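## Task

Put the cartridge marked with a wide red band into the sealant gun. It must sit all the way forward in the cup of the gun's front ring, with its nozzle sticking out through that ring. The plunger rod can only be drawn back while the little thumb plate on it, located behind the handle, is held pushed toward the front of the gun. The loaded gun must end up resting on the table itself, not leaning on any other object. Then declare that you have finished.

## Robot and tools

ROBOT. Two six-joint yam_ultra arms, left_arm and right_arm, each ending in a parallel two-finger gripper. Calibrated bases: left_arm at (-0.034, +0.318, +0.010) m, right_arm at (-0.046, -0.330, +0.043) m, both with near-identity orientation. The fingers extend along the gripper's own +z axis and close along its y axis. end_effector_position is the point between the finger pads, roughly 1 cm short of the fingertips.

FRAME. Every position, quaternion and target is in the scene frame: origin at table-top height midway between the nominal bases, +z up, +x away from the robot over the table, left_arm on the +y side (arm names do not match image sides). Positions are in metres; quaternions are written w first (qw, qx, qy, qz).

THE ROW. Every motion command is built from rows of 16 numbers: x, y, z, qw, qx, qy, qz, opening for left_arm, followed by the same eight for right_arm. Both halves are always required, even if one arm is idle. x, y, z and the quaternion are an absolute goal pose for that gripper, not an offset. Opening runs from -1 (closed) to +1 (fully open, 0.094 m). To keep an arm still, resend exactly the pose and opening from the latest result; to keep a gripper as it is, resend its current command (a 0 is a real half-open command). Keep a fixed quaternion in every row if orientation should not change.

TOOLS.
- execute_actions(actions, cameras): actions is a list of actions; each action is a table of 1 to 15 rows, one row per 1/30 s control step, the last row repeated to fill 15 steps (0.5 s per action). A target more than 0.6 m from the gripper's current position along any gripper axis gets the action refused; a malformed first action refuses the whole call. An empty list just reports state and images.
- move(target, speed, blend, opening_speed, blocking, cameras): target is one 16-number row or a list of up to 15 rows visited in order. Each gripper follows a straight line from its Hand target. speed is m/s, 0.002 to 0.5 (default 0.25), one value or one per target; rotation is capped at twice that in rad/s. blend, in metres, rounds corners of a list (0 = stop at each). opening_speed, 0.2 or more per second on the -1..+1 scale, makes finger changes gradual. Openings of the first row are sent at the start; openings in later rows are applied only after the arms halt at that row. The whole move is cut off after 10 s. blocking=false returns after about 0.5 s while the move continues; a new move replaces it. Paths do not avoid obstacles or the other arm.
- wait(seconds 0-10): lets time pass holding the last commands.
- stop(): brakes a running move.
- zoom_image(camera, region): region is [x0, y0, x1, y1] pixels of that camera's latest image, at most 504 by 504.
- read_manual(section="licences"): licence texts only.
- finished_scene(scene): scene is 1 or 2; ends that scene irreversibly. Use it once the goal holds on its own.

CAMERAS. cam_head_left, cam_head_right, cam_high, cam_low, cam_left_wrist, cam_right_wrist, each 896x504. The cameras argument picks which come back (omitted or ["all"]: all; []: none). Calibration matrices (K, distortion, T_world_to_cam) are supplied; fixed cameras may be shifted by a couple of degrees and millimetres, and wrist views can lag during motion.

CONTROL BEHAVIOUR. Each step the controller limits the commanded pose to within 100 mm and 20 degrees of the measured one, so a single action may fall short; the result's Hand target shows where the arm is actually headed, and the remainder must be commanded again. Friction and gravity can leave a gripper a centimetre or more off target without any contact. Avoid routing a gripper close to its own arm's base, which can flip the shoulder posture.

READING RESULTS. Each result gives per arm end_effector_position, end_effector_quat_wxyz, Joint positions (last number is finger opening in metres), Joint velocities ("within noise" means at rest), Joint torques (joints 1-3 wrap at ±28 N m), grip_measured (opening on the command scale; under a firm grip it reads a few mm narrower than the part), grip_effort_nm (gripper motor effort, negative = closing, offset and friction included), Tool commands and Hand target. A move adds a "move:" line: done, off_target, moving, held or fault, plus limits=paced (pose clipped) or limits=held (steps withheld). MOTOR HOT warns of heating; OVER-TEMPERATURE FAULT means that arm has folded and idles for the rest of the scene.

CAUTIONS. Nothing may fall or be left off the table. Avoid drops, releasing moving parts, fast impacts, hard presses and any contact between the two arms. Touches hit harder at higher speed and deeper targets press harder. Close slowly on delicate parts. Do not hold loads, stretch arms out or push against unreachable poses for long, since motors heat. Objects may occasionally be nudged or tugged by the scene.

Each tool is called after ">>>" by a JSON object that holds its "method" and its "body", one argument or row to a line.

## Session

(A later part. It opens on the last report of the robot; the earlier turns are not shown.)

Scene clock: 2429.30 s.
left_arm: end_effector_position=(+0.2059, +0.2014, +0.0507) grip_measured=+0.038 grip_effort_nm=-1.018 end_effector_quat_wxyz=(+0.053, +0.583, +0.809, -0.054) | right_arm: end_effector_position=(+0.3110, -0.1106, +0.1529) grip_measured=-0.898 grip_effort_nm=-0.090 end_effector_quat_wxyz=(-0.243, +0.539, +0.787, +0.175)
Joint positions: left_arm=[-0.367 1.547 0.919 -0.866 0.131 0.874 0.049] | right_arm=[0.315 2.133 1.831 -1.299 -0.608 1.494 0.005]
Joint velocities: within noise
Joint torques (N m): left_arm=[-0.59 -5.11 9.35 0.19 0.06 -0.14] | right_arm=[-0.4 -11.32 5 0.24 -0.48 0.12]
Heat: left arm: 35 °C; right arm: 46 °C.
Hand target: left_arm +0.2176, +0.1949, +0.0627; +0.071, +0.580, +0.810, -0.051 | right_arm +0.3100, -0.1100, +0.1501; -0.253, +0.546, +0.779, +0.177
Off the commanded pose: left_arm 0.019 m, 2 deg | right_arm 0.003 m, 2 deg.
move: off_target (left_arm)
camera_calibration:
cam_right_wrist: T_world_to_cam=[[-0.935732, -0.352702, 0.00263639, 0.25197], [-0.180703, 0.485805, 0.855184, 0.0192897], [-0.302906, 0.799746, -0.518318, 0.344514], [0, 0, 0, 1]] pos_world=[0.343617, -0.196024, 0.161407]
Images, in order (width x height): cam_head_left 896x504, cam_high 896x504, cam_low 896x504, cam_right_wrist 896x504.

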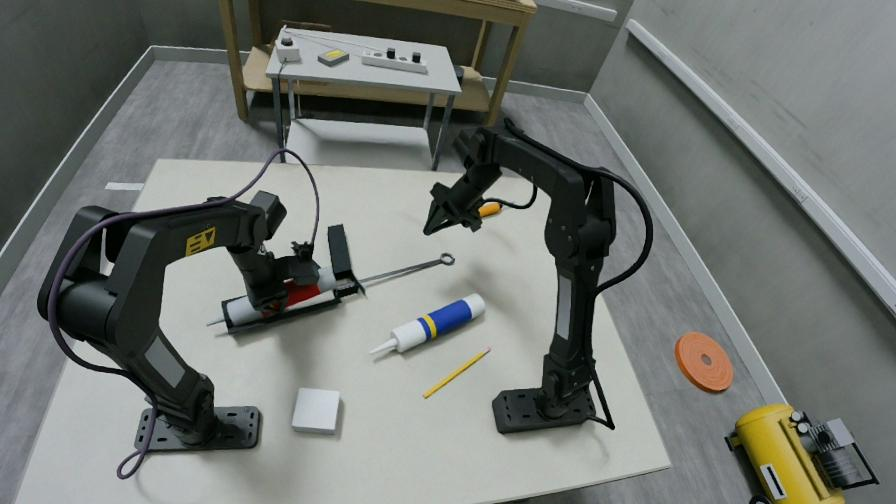

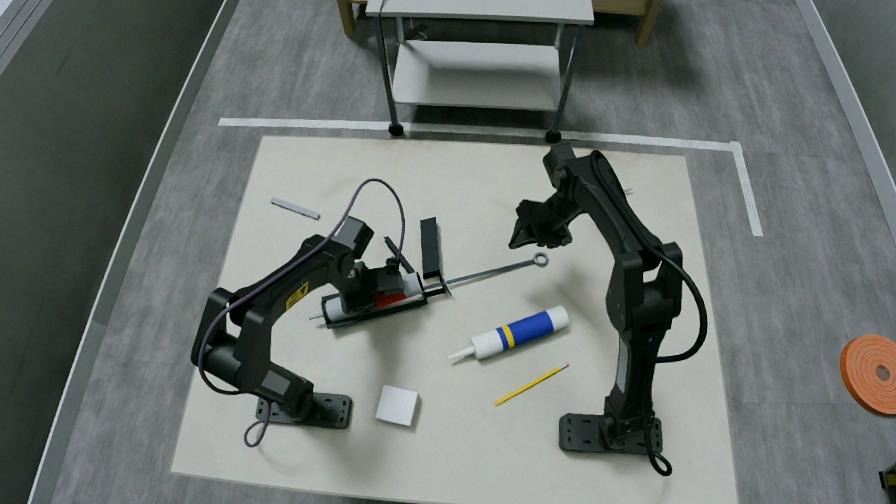

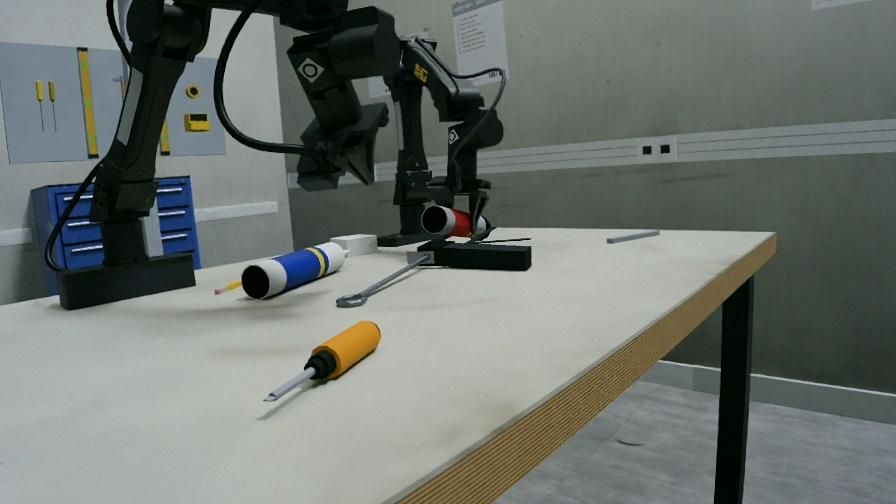

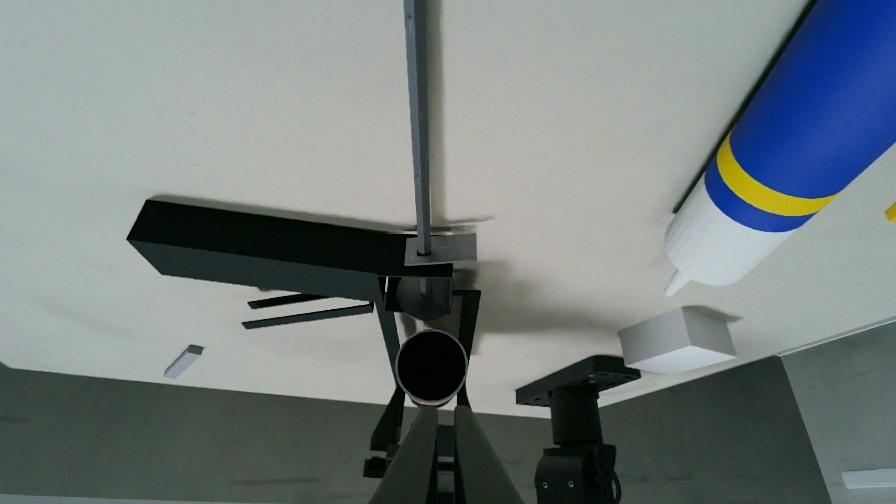

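>>> {"method": "move", "body": {
  "target": [
    [0.2175,0.2030,0.0560,0.0426,0.5795,0.8130,-0.0304,-0.15,0.3100,-0.1100,0.150,-0.253,0.546,0.779,0.177,-0.9]
  ],
  "speed": 0.05,
  "cameras": ["cam_right_wrist","cam_high","cam_head_left","cam_low"]
}}

>>> {"method": "zoom_image", "body": {
  "camera": "cam_high",
  "region": [300, 240, 460, 350]
}}

>>> {"method": "zoom_image", "body": {
  "camera": "cam_head_left",
  "region": [200, 240, 380, 350]
}}

>>> {"method": "zoom_image", "body": {
  "camera": "cam_low",
  "region": [400, 170, 560, 290]
}}

Scene clock: 2446.47 s.
left_arm: end_effector_position=(+0.2103, +0.2047, +0.0466) grip_measured=+0.038 grip_effort_nm=-1.018 end_effector_quat_wxyz=(+0.041, +0.586, +0.808, -0.039) | right_arm: end_effector_position=(+0.3110, -0.1106, +0.1529) grip_measured=-0.898 grip_effort_nm=-0.085 end_effector_quat_wxyz=(-0.243, +0.539, +0.787, +0.175)
Joint positions: left_arm=[-0.373 1.58 0.938 -0.869 0.095 0.877 0.049] | right_arm=[0.315 2.133 1.831 -1.299 -0.608 1.494 0.005]
Joint velocities: within noise
Joint torques (N m): left_arm=[-0.51 -5 9.09 -0.07 -0.11 -0.13] | right_arm=[-0.42 -11.33 5.01 0.24 -0.47 0.12]
Heat: left arm: 34 °C; right arm: 46 °C.
Hand target: left_arm +0.2173, +0.2032, +0.0556; +0.043, +0.583, +0.811, -0.030 | right_arm +0.3100, -0.1100, +0.1501; -0.253, +0.546, +0.779, +0.177
Off the commanded pose: left_arm 0.012 m, 1 deg | right_arm 0.003 m, 2 deg.
move: off_target (left_arm)
camera_calibration:
cam_right_wrist: T_world_to_cam=[[-0.935732, -0.352702, 0.00263639, 0.25197], [-0.180703, 0.485805, 0.855184, 0.0192897], [-0.302906, 0.799746, -0.518318, 0.344514], [0, 0, 0, 1]] pos_world=[0.343617, -0.196024, 0.161407]
Images, in order (width x height): cam_head_left 896x504, cam_high 896x504, cam_low 896x504, cam_right_wrist 896x504.

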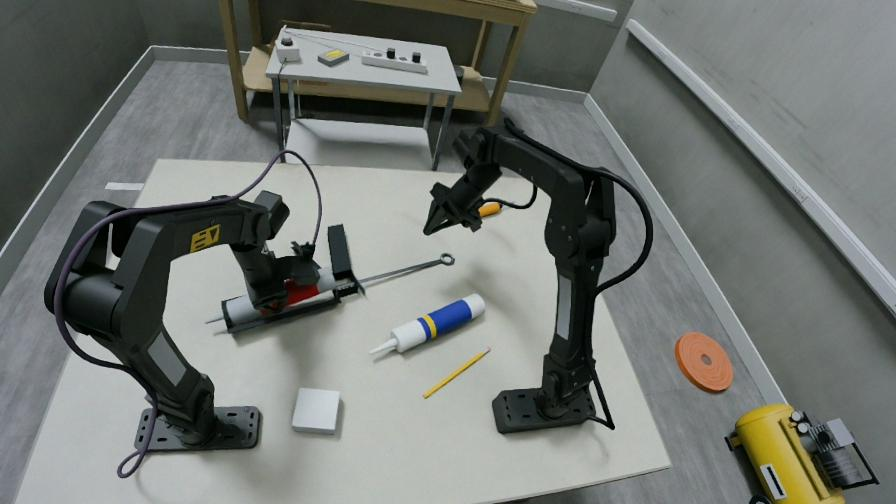

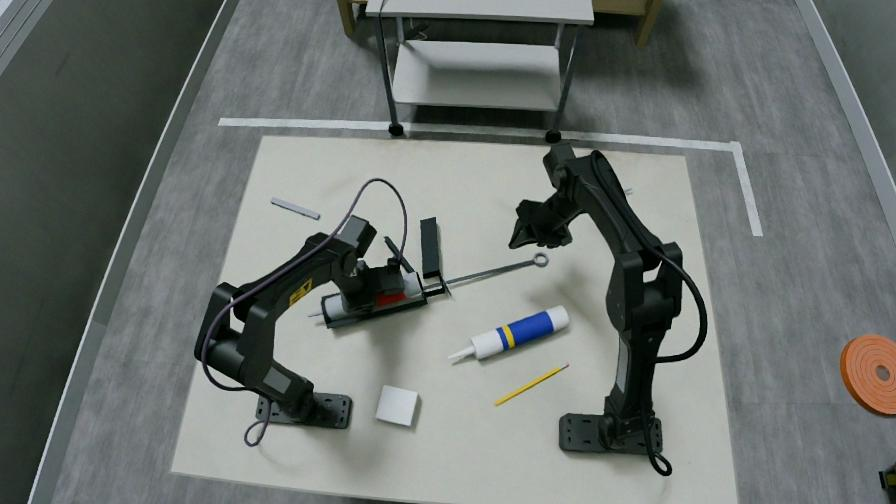

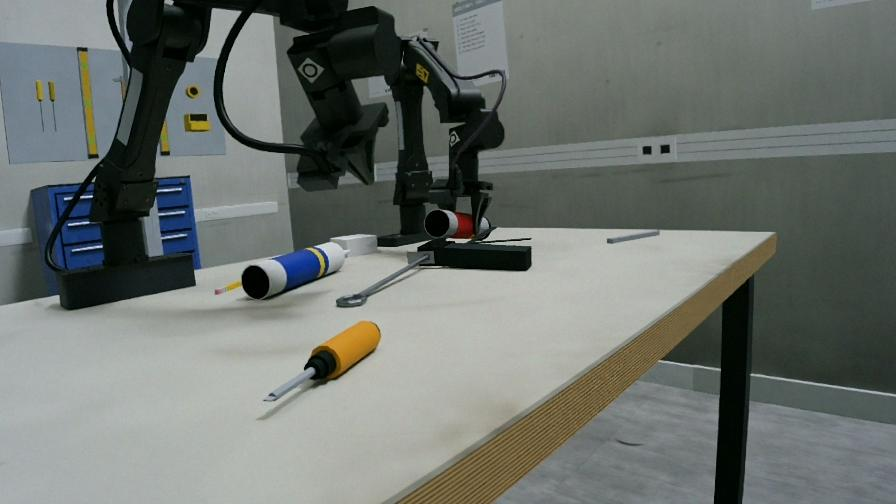

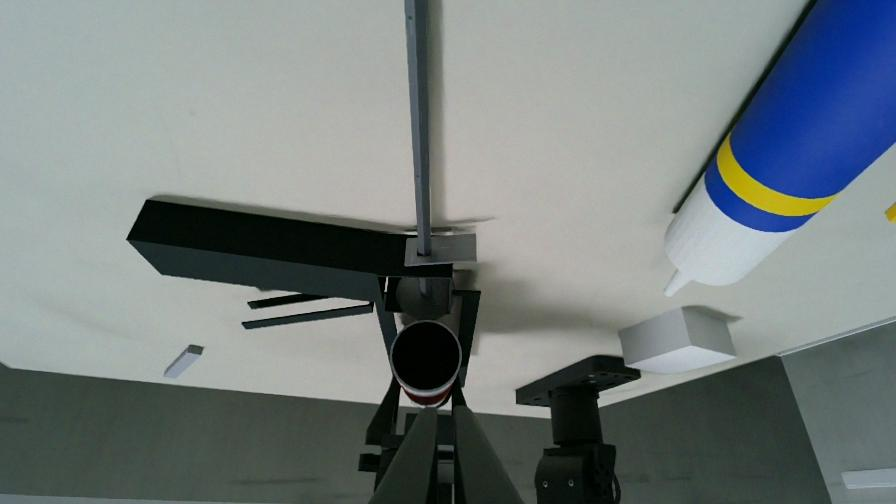

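Scaled by 3.150 from the camera's 896x504 image, which has a finer 1280x720 frame.

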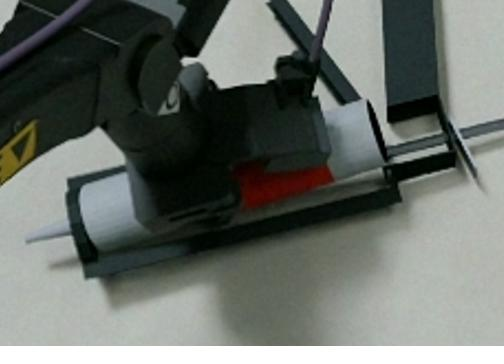

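Scaled by 2.800 from the camera's 896x504 image, which has a finer 1280x720 frame.

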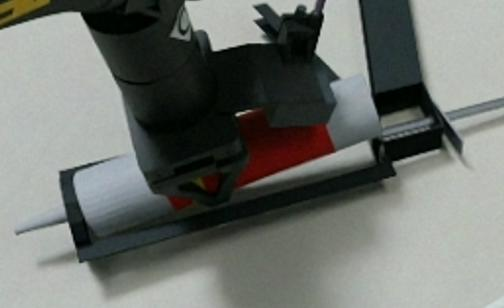

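Scaled by 3.150 from the camera's 896x504 image, which has a finer 1280x720 frame.

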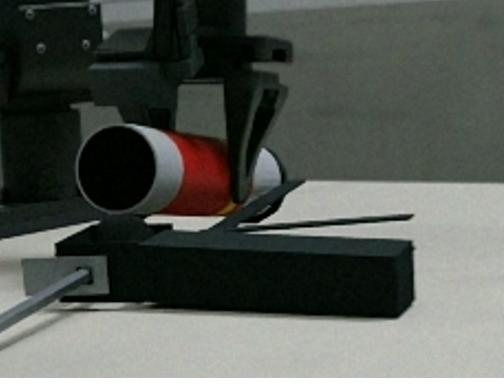

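>>> {"method": "move", "body": {
  "target": [
    [0.2150,0.2110,0.0510,0.0426,0.5795,0.8130,-0.0304,-0.15,0.3100,-0.1100,0.150,-0.253,0.546,0.779,0.177,-0.9]
  ],
  "speed": 0.05,
  "cameras": ["cam_right_wrist","cam_high","cam_head_left","cam_low"]
}}

>>> {"method": "zoom_image", "body": {
  "camera": "cam_high",
  "region": [300, 240, 460, 350]
}}

>>> {"method": "zoom_image", "body": {
  "camera": "cam_head_left",
  "region": [200, 240, 380, 350]
}}

>>> {"method": "zoom_image", "body": {
  "camera": "cam_low",
  "region": [400, 170, 560, 290]
}}

Scene clock: 2484.07 s.
left_arm: end_effector_position=(+0.2111, +0.2065, +0.0466) grip_measured=+0.038 grip_effort_nm=-1.018 end_effector_quat_wxyz=(+0.041, +0.583, +0.810, -0.039) | right_arm: end_effector_position=(+0.3110, -0.1106, +0.1529) grip_measured=-0.898 grip_effort_nm=-0.081 end_effector_quat_wxyz=(-0.243, +0.539, +0.787, +0.175)
Joint positions: left_arm=[-0.365 1.58 0.938 -0.869 0.095 0.877 0.049] | right_arm=[0.315 2.133 1.831 -1.299 -0.608 1.494 0.005]
Joint velocities: within noise
Joint torques (N m): left_arm=[0.83 -5.82 6.54 0.16 -0.09 0.02] | right_arm=[-0.42 -11.32 5.01 0.24 -0.48 0.11]
Heat: left arm: 34 °C; right arm: 46 °C.
Hand target: left_arm +0.2150, +0.2108, +0.0509; +0.043, +0.580, +0.813, -0.031 | right_arm +0.3100, -0.1100, +0.1501; -0.253, +0.546, +0.779, +0.177
Off the commanded pose: left_arm 0.007 m, 1 deg | right_arm 0.003 m, 2 deg.
move: done
camera_calibration:
cam_right_wrist: T_world_to_cam=[[-0.935732, -0.352702, 0.00263639, 0.25197], [-0.180703, 0.485805, 0.855184, 0.0192897], [-0.302906, 0.799746, -0.518318, 0.344514], [0, 0, 0, 1]] pos_world=[0.343617, -0.196024, 0.161407]
Images, in order (width x height): cam_head_left 896x504, cam_high 896x504, cam_low 896x504, cam_right_wrist 896x504.

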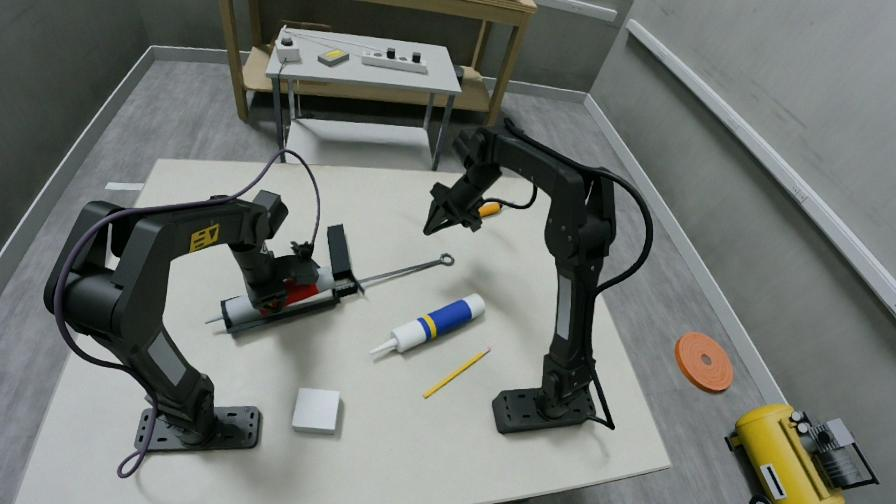

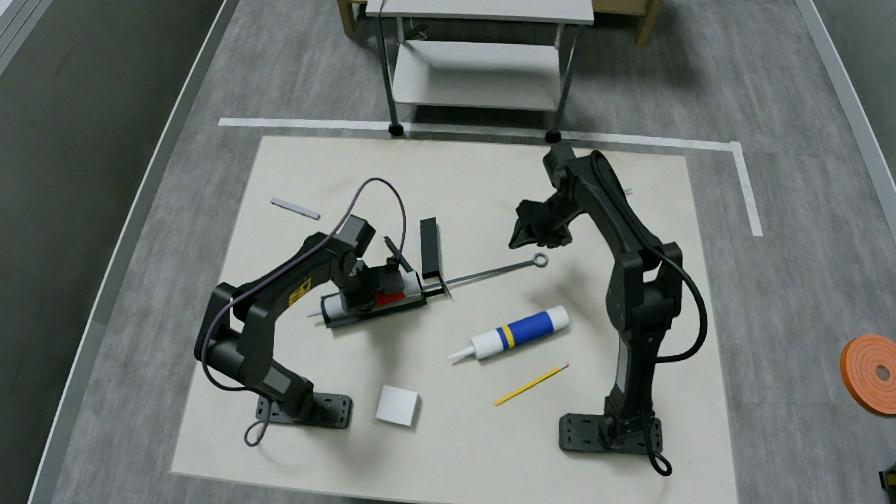

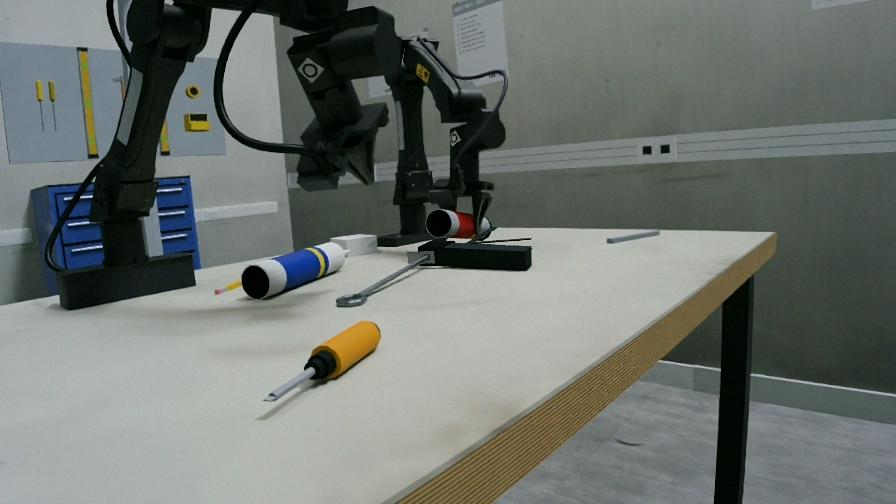

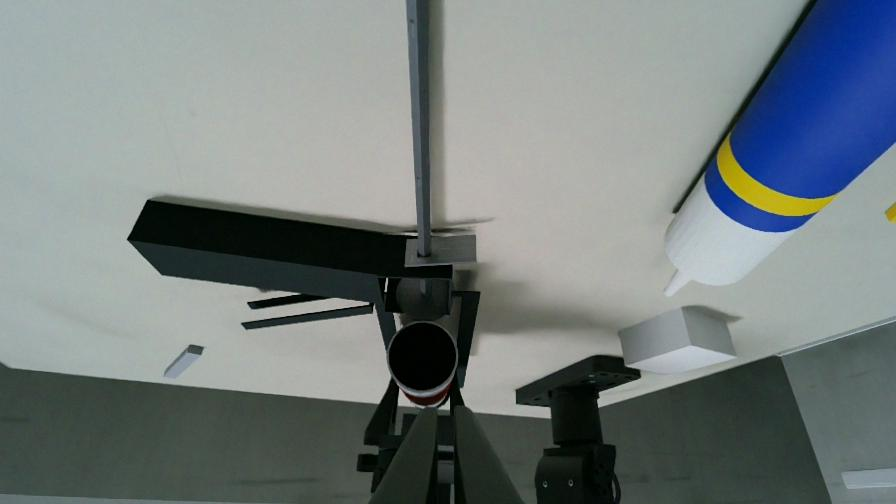

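Scaled by 3.150 from the camera's 896x504 image, which has a finer 1280x720 frame.

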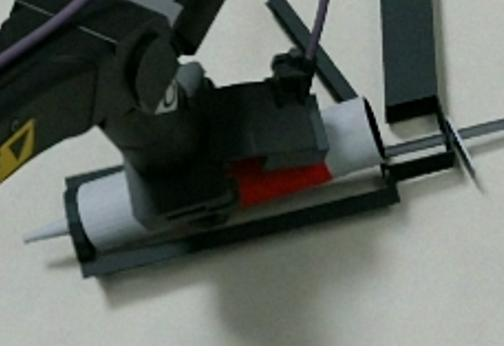

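Scaled by 2.800 from the camera's 896x504 image, which has a finer 1280x720 frame.

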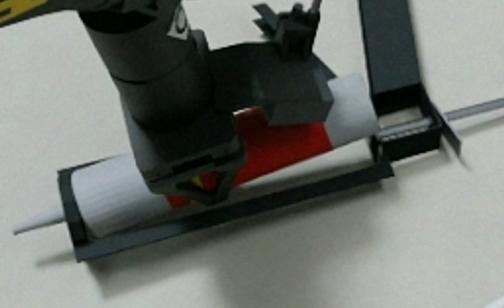

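Scaled by 3.150 from the camera's 896x504 image, which has a finer 1280x720 frame.

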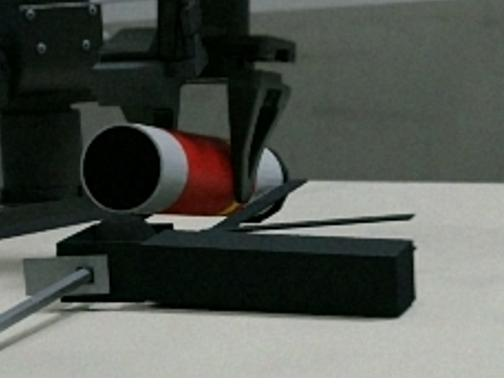

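>>> {"method": "zoom_image", "body": {
  "camera": "cam_low",
  "region": [440, 190, 520, 250]
}}

>>> {"method": "zoom_image", "body": {
  "camera": "cam_high",
  "region": [300, 280, 360, 340]
}}

>>> {"method": "zoom_image", "body": {
  "camera": "cam_head_left",
  "region": [200, 280, 270, 340]
}}

Scaled by 6.300 from the camera's 896x504 image, which has a finer 1280x720 frame.

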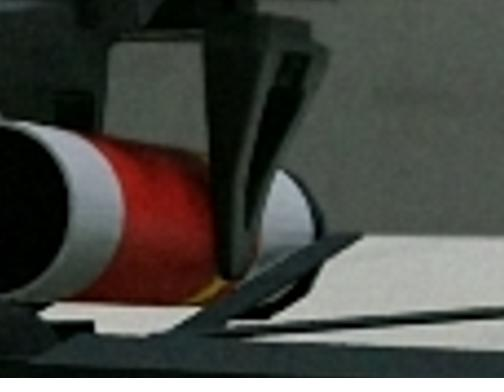

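Scaled by 8.400 from the camera's 896x504 image, which has a finer 1280x720 frame.

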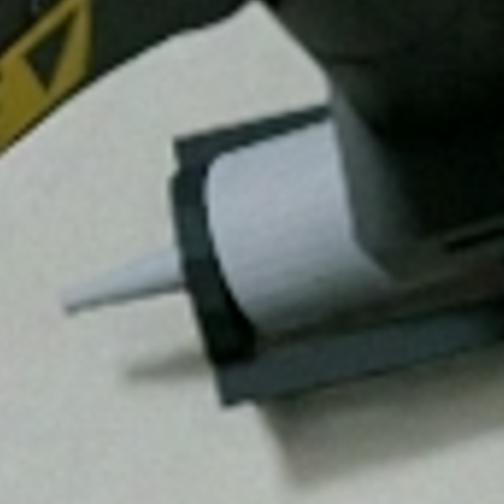

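Scaled by 7.200 from the camera's 896x504 image, which has a finer 1280x720 frame.

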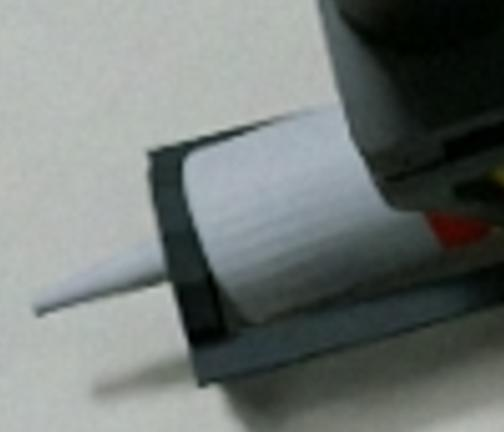

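>>> {"method": "execute_actions", "body": {
  "actions": []
}}

Scene clock: 2534.23 s.
left_arm: end_effector_position=(+0.2111, +0.2065, +0.0466) grip_measured=+0.038 grip_effort_nm=-1.023 end_effector_quat_wxyz=(+0.041, +0.583, +0.810, -0.039) | right_arm: end_effector_position=(+0.3110, -0.1106, +0.1529) grip_measured=-0.898 grip_effort_nm=-0.085 end_effector_quat_wxyz=(-0.243, +0.539, +0.787, +0.175)
Joint positions: left_arm=[-0.365 1.58 0.938 -0.869 0.095 0.877 0.049] | right_arm=[0.315 2.133 1.831 -1.299 -0.608 1.494 0.005]
Joint velocities: within noise
Joint torques (N m): left_arm=[0.83 -5.75 6.48 0.14 -0.07 0.03] | right_arm=[-0.4 -11.33 5.01 0.24 -0.47 0.12]
Heat: left arm: 33 °C; right arm: 46 °C.
Hand target: left_arm +0.2150, +0.2108, +0.0509; +0.043, +0.580, +0.813, -0.031 | right_arm +0.3100, -0.1100, +0.1501; -0.253, +0.546, +0.779, +0.177
Tool commands: left_gripper/opening=-0.15 right_gripper/opening=-0.9
Off the commanded pose: left_arm 0.007 m, 1 deg | right_arm 0.003 m, 2 deg.
camera_calibration:
cam_left_wrist: T_world_to_cam=[[-0.94503, -0.326864, 0.008801, 0.265375], [-0.300992, 0.880114, 0.367155, -0.100344], [-0.127756, 0.344324, -0.930118, 0.087759], [0, 0, 0, 1]] pos_world=[0.231797, 0.144838, 0.116132]
cam_right_wrist: T_world_to_cam=[[-0.935732, -0.352702, 0.00263639, 0.25197], [-0.180703, 0.485805, 0.855184, 0.0192897], [-0.302906, 0.799746, -0.518318, 0.344514], [0, 0, 0, 1]] pos_world=[0.343617, -0.196024, 0.161407]

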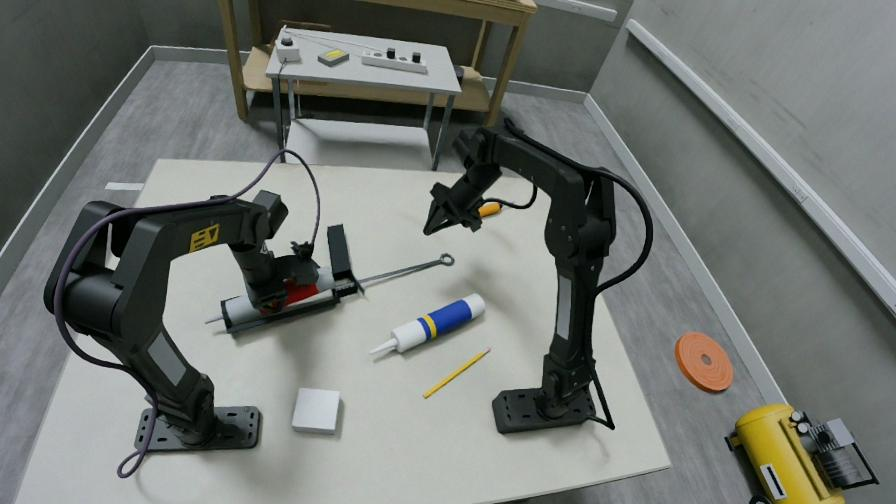

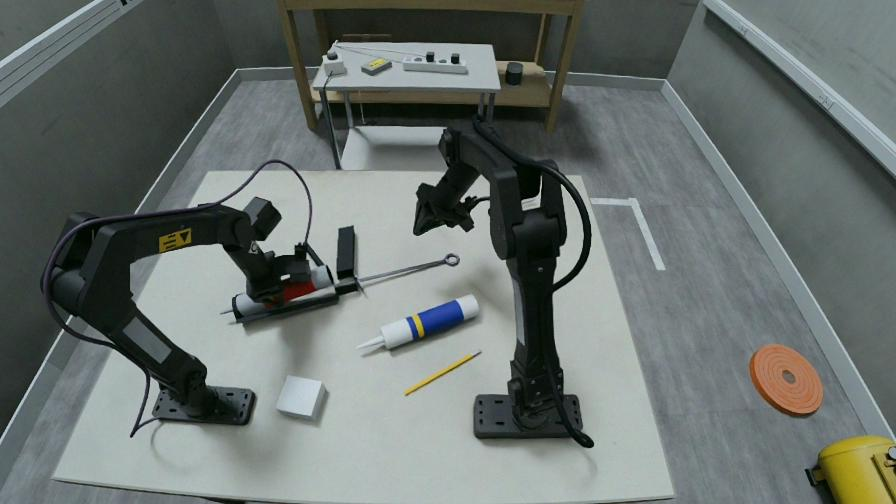

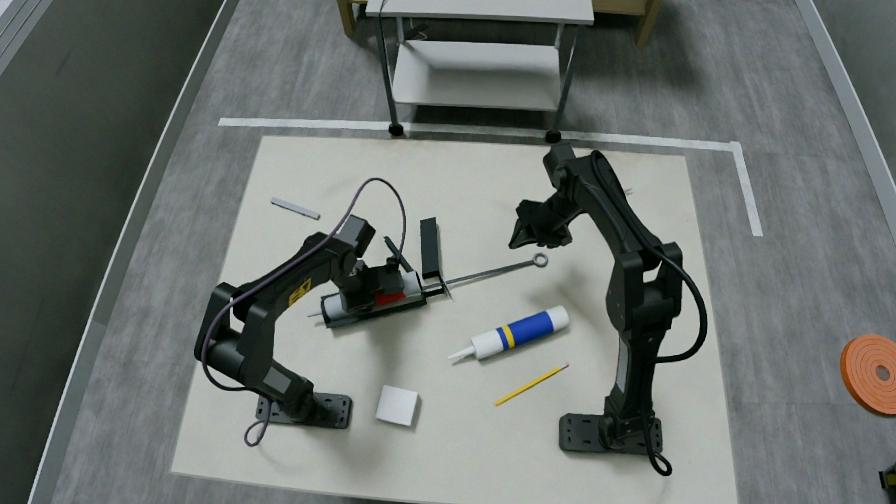

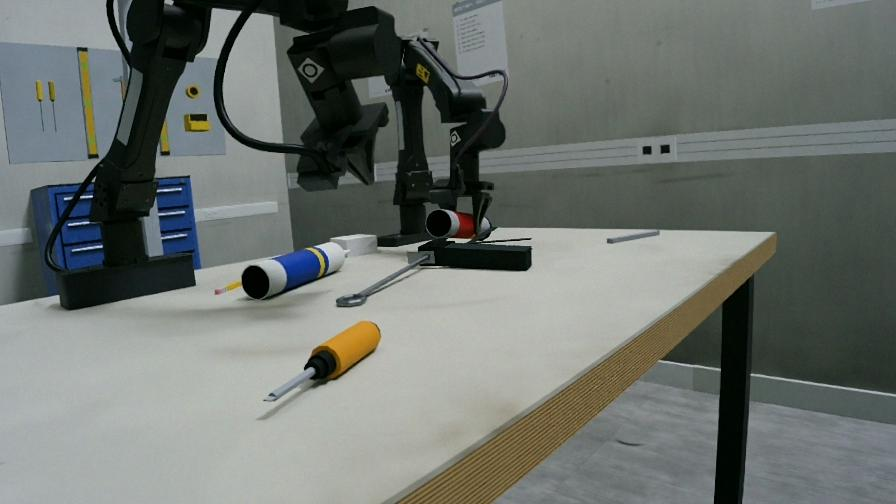

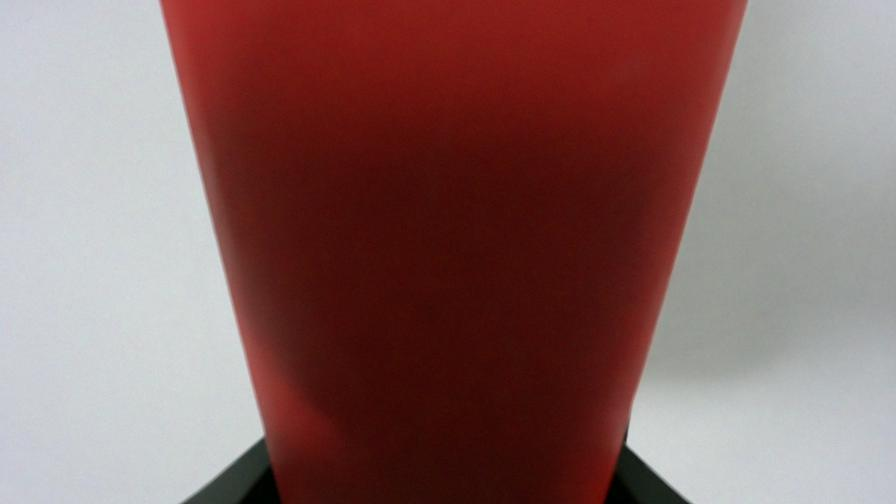

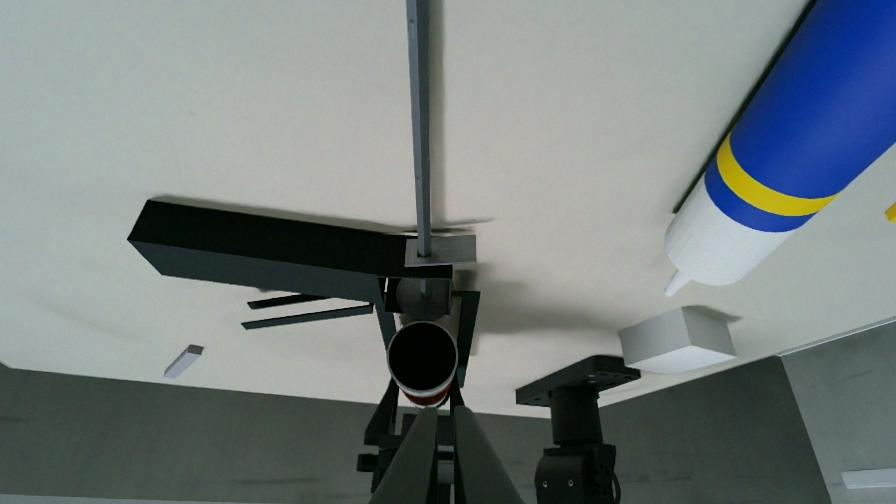

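>>> {"method": "zoom_image", "body": {
  "camera": "cam_right_wrist",
  "region": [340, 220, 520, 420]
}}

>>> {"method": "zoom_image", "body": {
  "camera": "cam_high",
  "region": [290, 250, 450, 350]
}}

>>> {"method": "zoom_image", "body": {
  "camera": "cam_head_left",
  "region": [190, 230, 370, 350]
}}

Scaled by 2.520 from the camera's 896x504 image, which has a finer 1280x720 frame.

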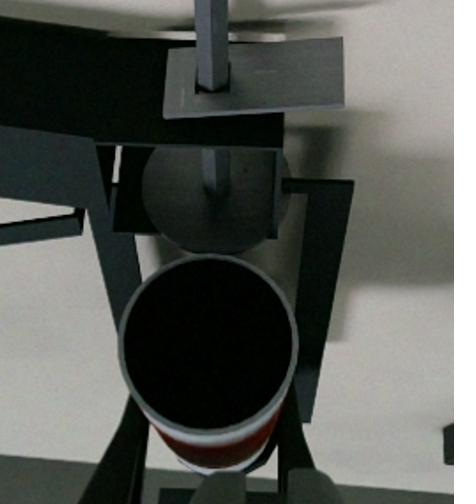

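Scaled by 3.150 from the camera's 896x504 image, which has a finer 1280x720 frame.

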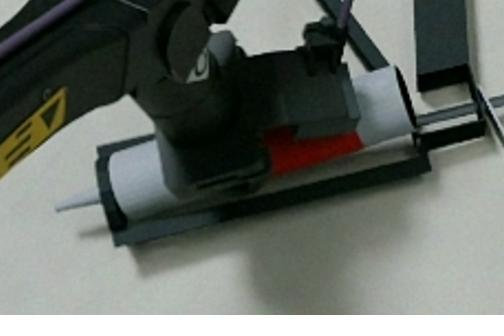

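Scaled by 2.800 from the camera's 896x504 image, which has a finer 1280x720 frame.

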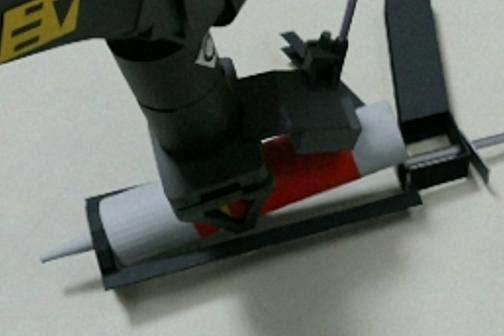

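>>> {"method": "move", "body": {
  "target": [0.2137,0.2148,0.0485,0.0284,0.5804,0.8138,-0.0203,-0.15,0.31,-0.11,0.15,-0.253,0.546,0.779,0.177,-0.9],
  "speed": 0.05,
  "cameras": ["cam_head_left","cam_high","cam_right_wrist","cam_low"]
}}

>>> {"method": "zoom_image", "body": {
  "camera": "cam_right_wrist",
  "region": [340, 220, 520, 420]
}}

>>> {"method": "zoom_image", "body": {
  "camera": "cam_high",
  "region": [290, 250, 450, 350]
}}

>>> {"method": "zoom_image", "body": {
  "camera": "cam_head_left",
  "region": [190, 230, 370, 350]
}}

Scene clock: 2564.17 s.
left_arm: end_effector_position=(+0.2113, +0.2070, +0.0466) grip_measured=+0.038 grip_effort_nm=-1.018 end_effector_quat_wxyz=(+0.040, +0.583, +0.811, -0.037) | right_arm: end_effector_position=(+0.3110, -0.1106, +0.1529) grip_measured=-0.898 grip_effort_nm=-0.085 end_effector_quat_wxyz=(-0.243, +0.539, +0.787, +0.175)
Joint positions: left_arm=[-0.365 1.58 0.938 -0.869 0.092 0.877 0.049] | right_arm=[0.315 2.133 1.831 -1.299 -0.608 1.494 0.005]
Joint velocities: within noise
Joint torques (N m): left_arm=[0.28 -4.78 6.97 0.03 -0.23 -0.03] | right_arm=[-0.4 -11.32 5.01 0.24 -0.48 0.12]
Heat: left arm: 33 °C; right arm: 46 °C.
Hand target: left_arm +0.2132, +0.2135, +0.0487; +0.030, +0.580, +0.813, -0.024 | right_arm +0.3100, -0.1100, +0.1501; -0.253, +0.546, +0.779, +0.177
Off the commanded pose: left_arm 0.008 m, 2 deg | right_arm 0.003 m, 2 deg.
move: done
camera_calibration:
cam_right_wrist: T_world_to_cam=[[-0.935732, -0.352702, 0.00263639, 0.25197], [-0.180703, 0.485805, 0.855184, 0.0192897], [-0.302906, 0.799746, -0.518318, 0.344514], [0, 0, 0, 1]] pos_world=[0.343617, -0.196024, 0.161407]
Images, in order (width x height): cam_head_left 896x504, cam_high 896x504, cam_low 896x504, cam_right_wrist 896x504.

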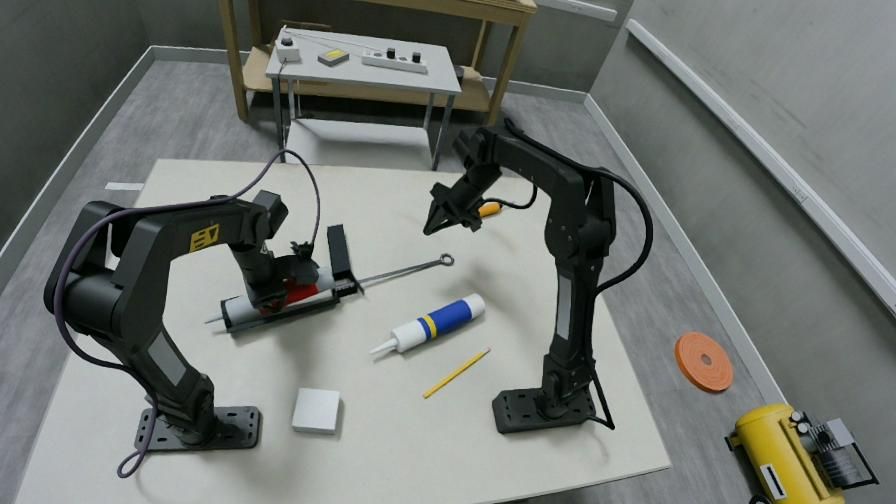

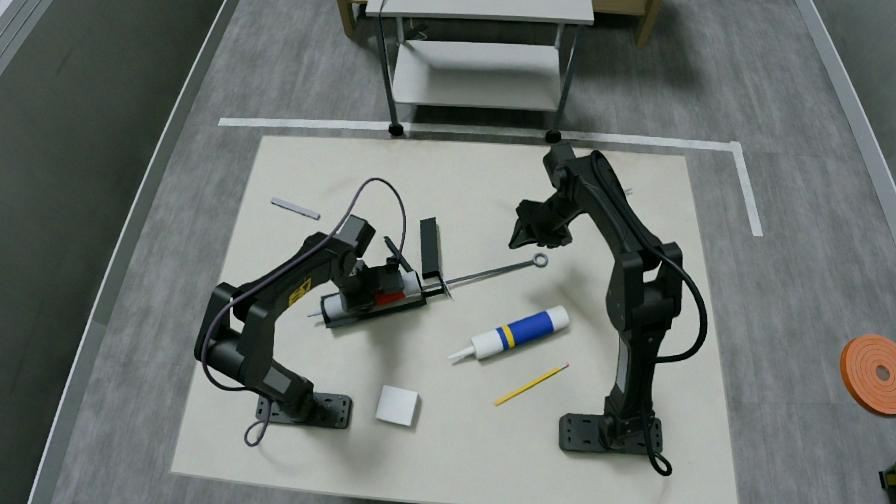

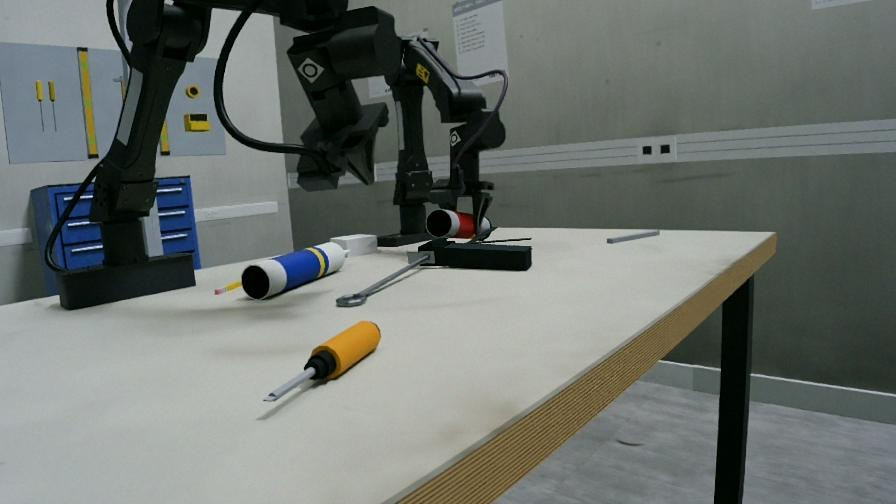

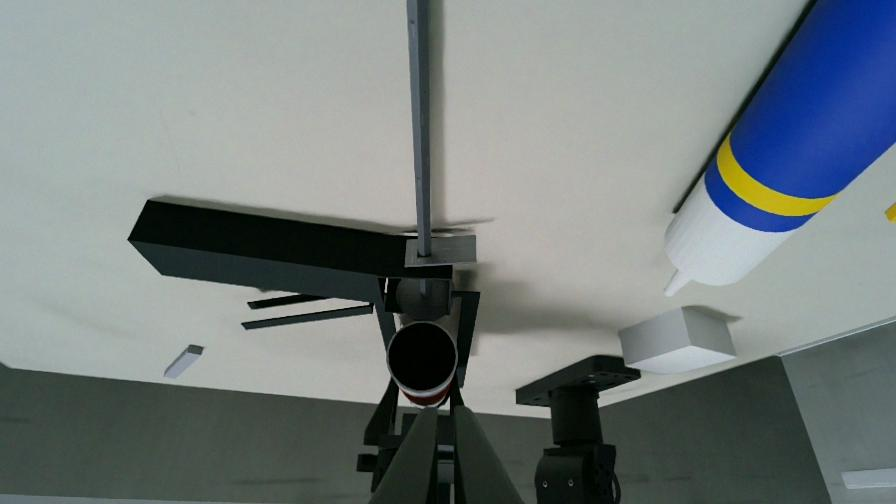

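Scaled by 2.520 from the camera's 896x504 image, which has a finer 1280x720 frame.

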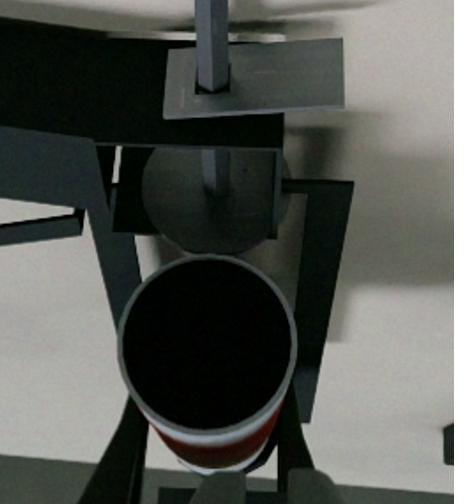

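Scaled by 3.150 from the camera's 896x504 image, which has a finer 1280x720 frame.

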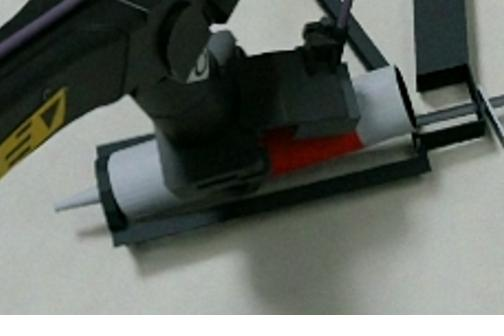

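Scaled by 2.800 from the camera's 896x504 image, which has a finer 1280x720 frame.

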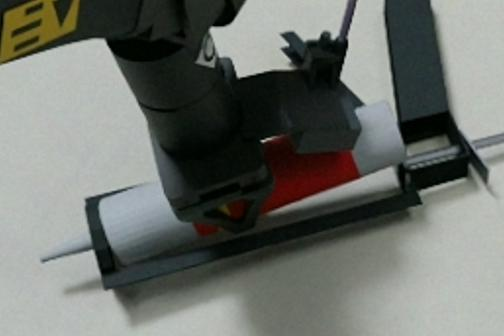

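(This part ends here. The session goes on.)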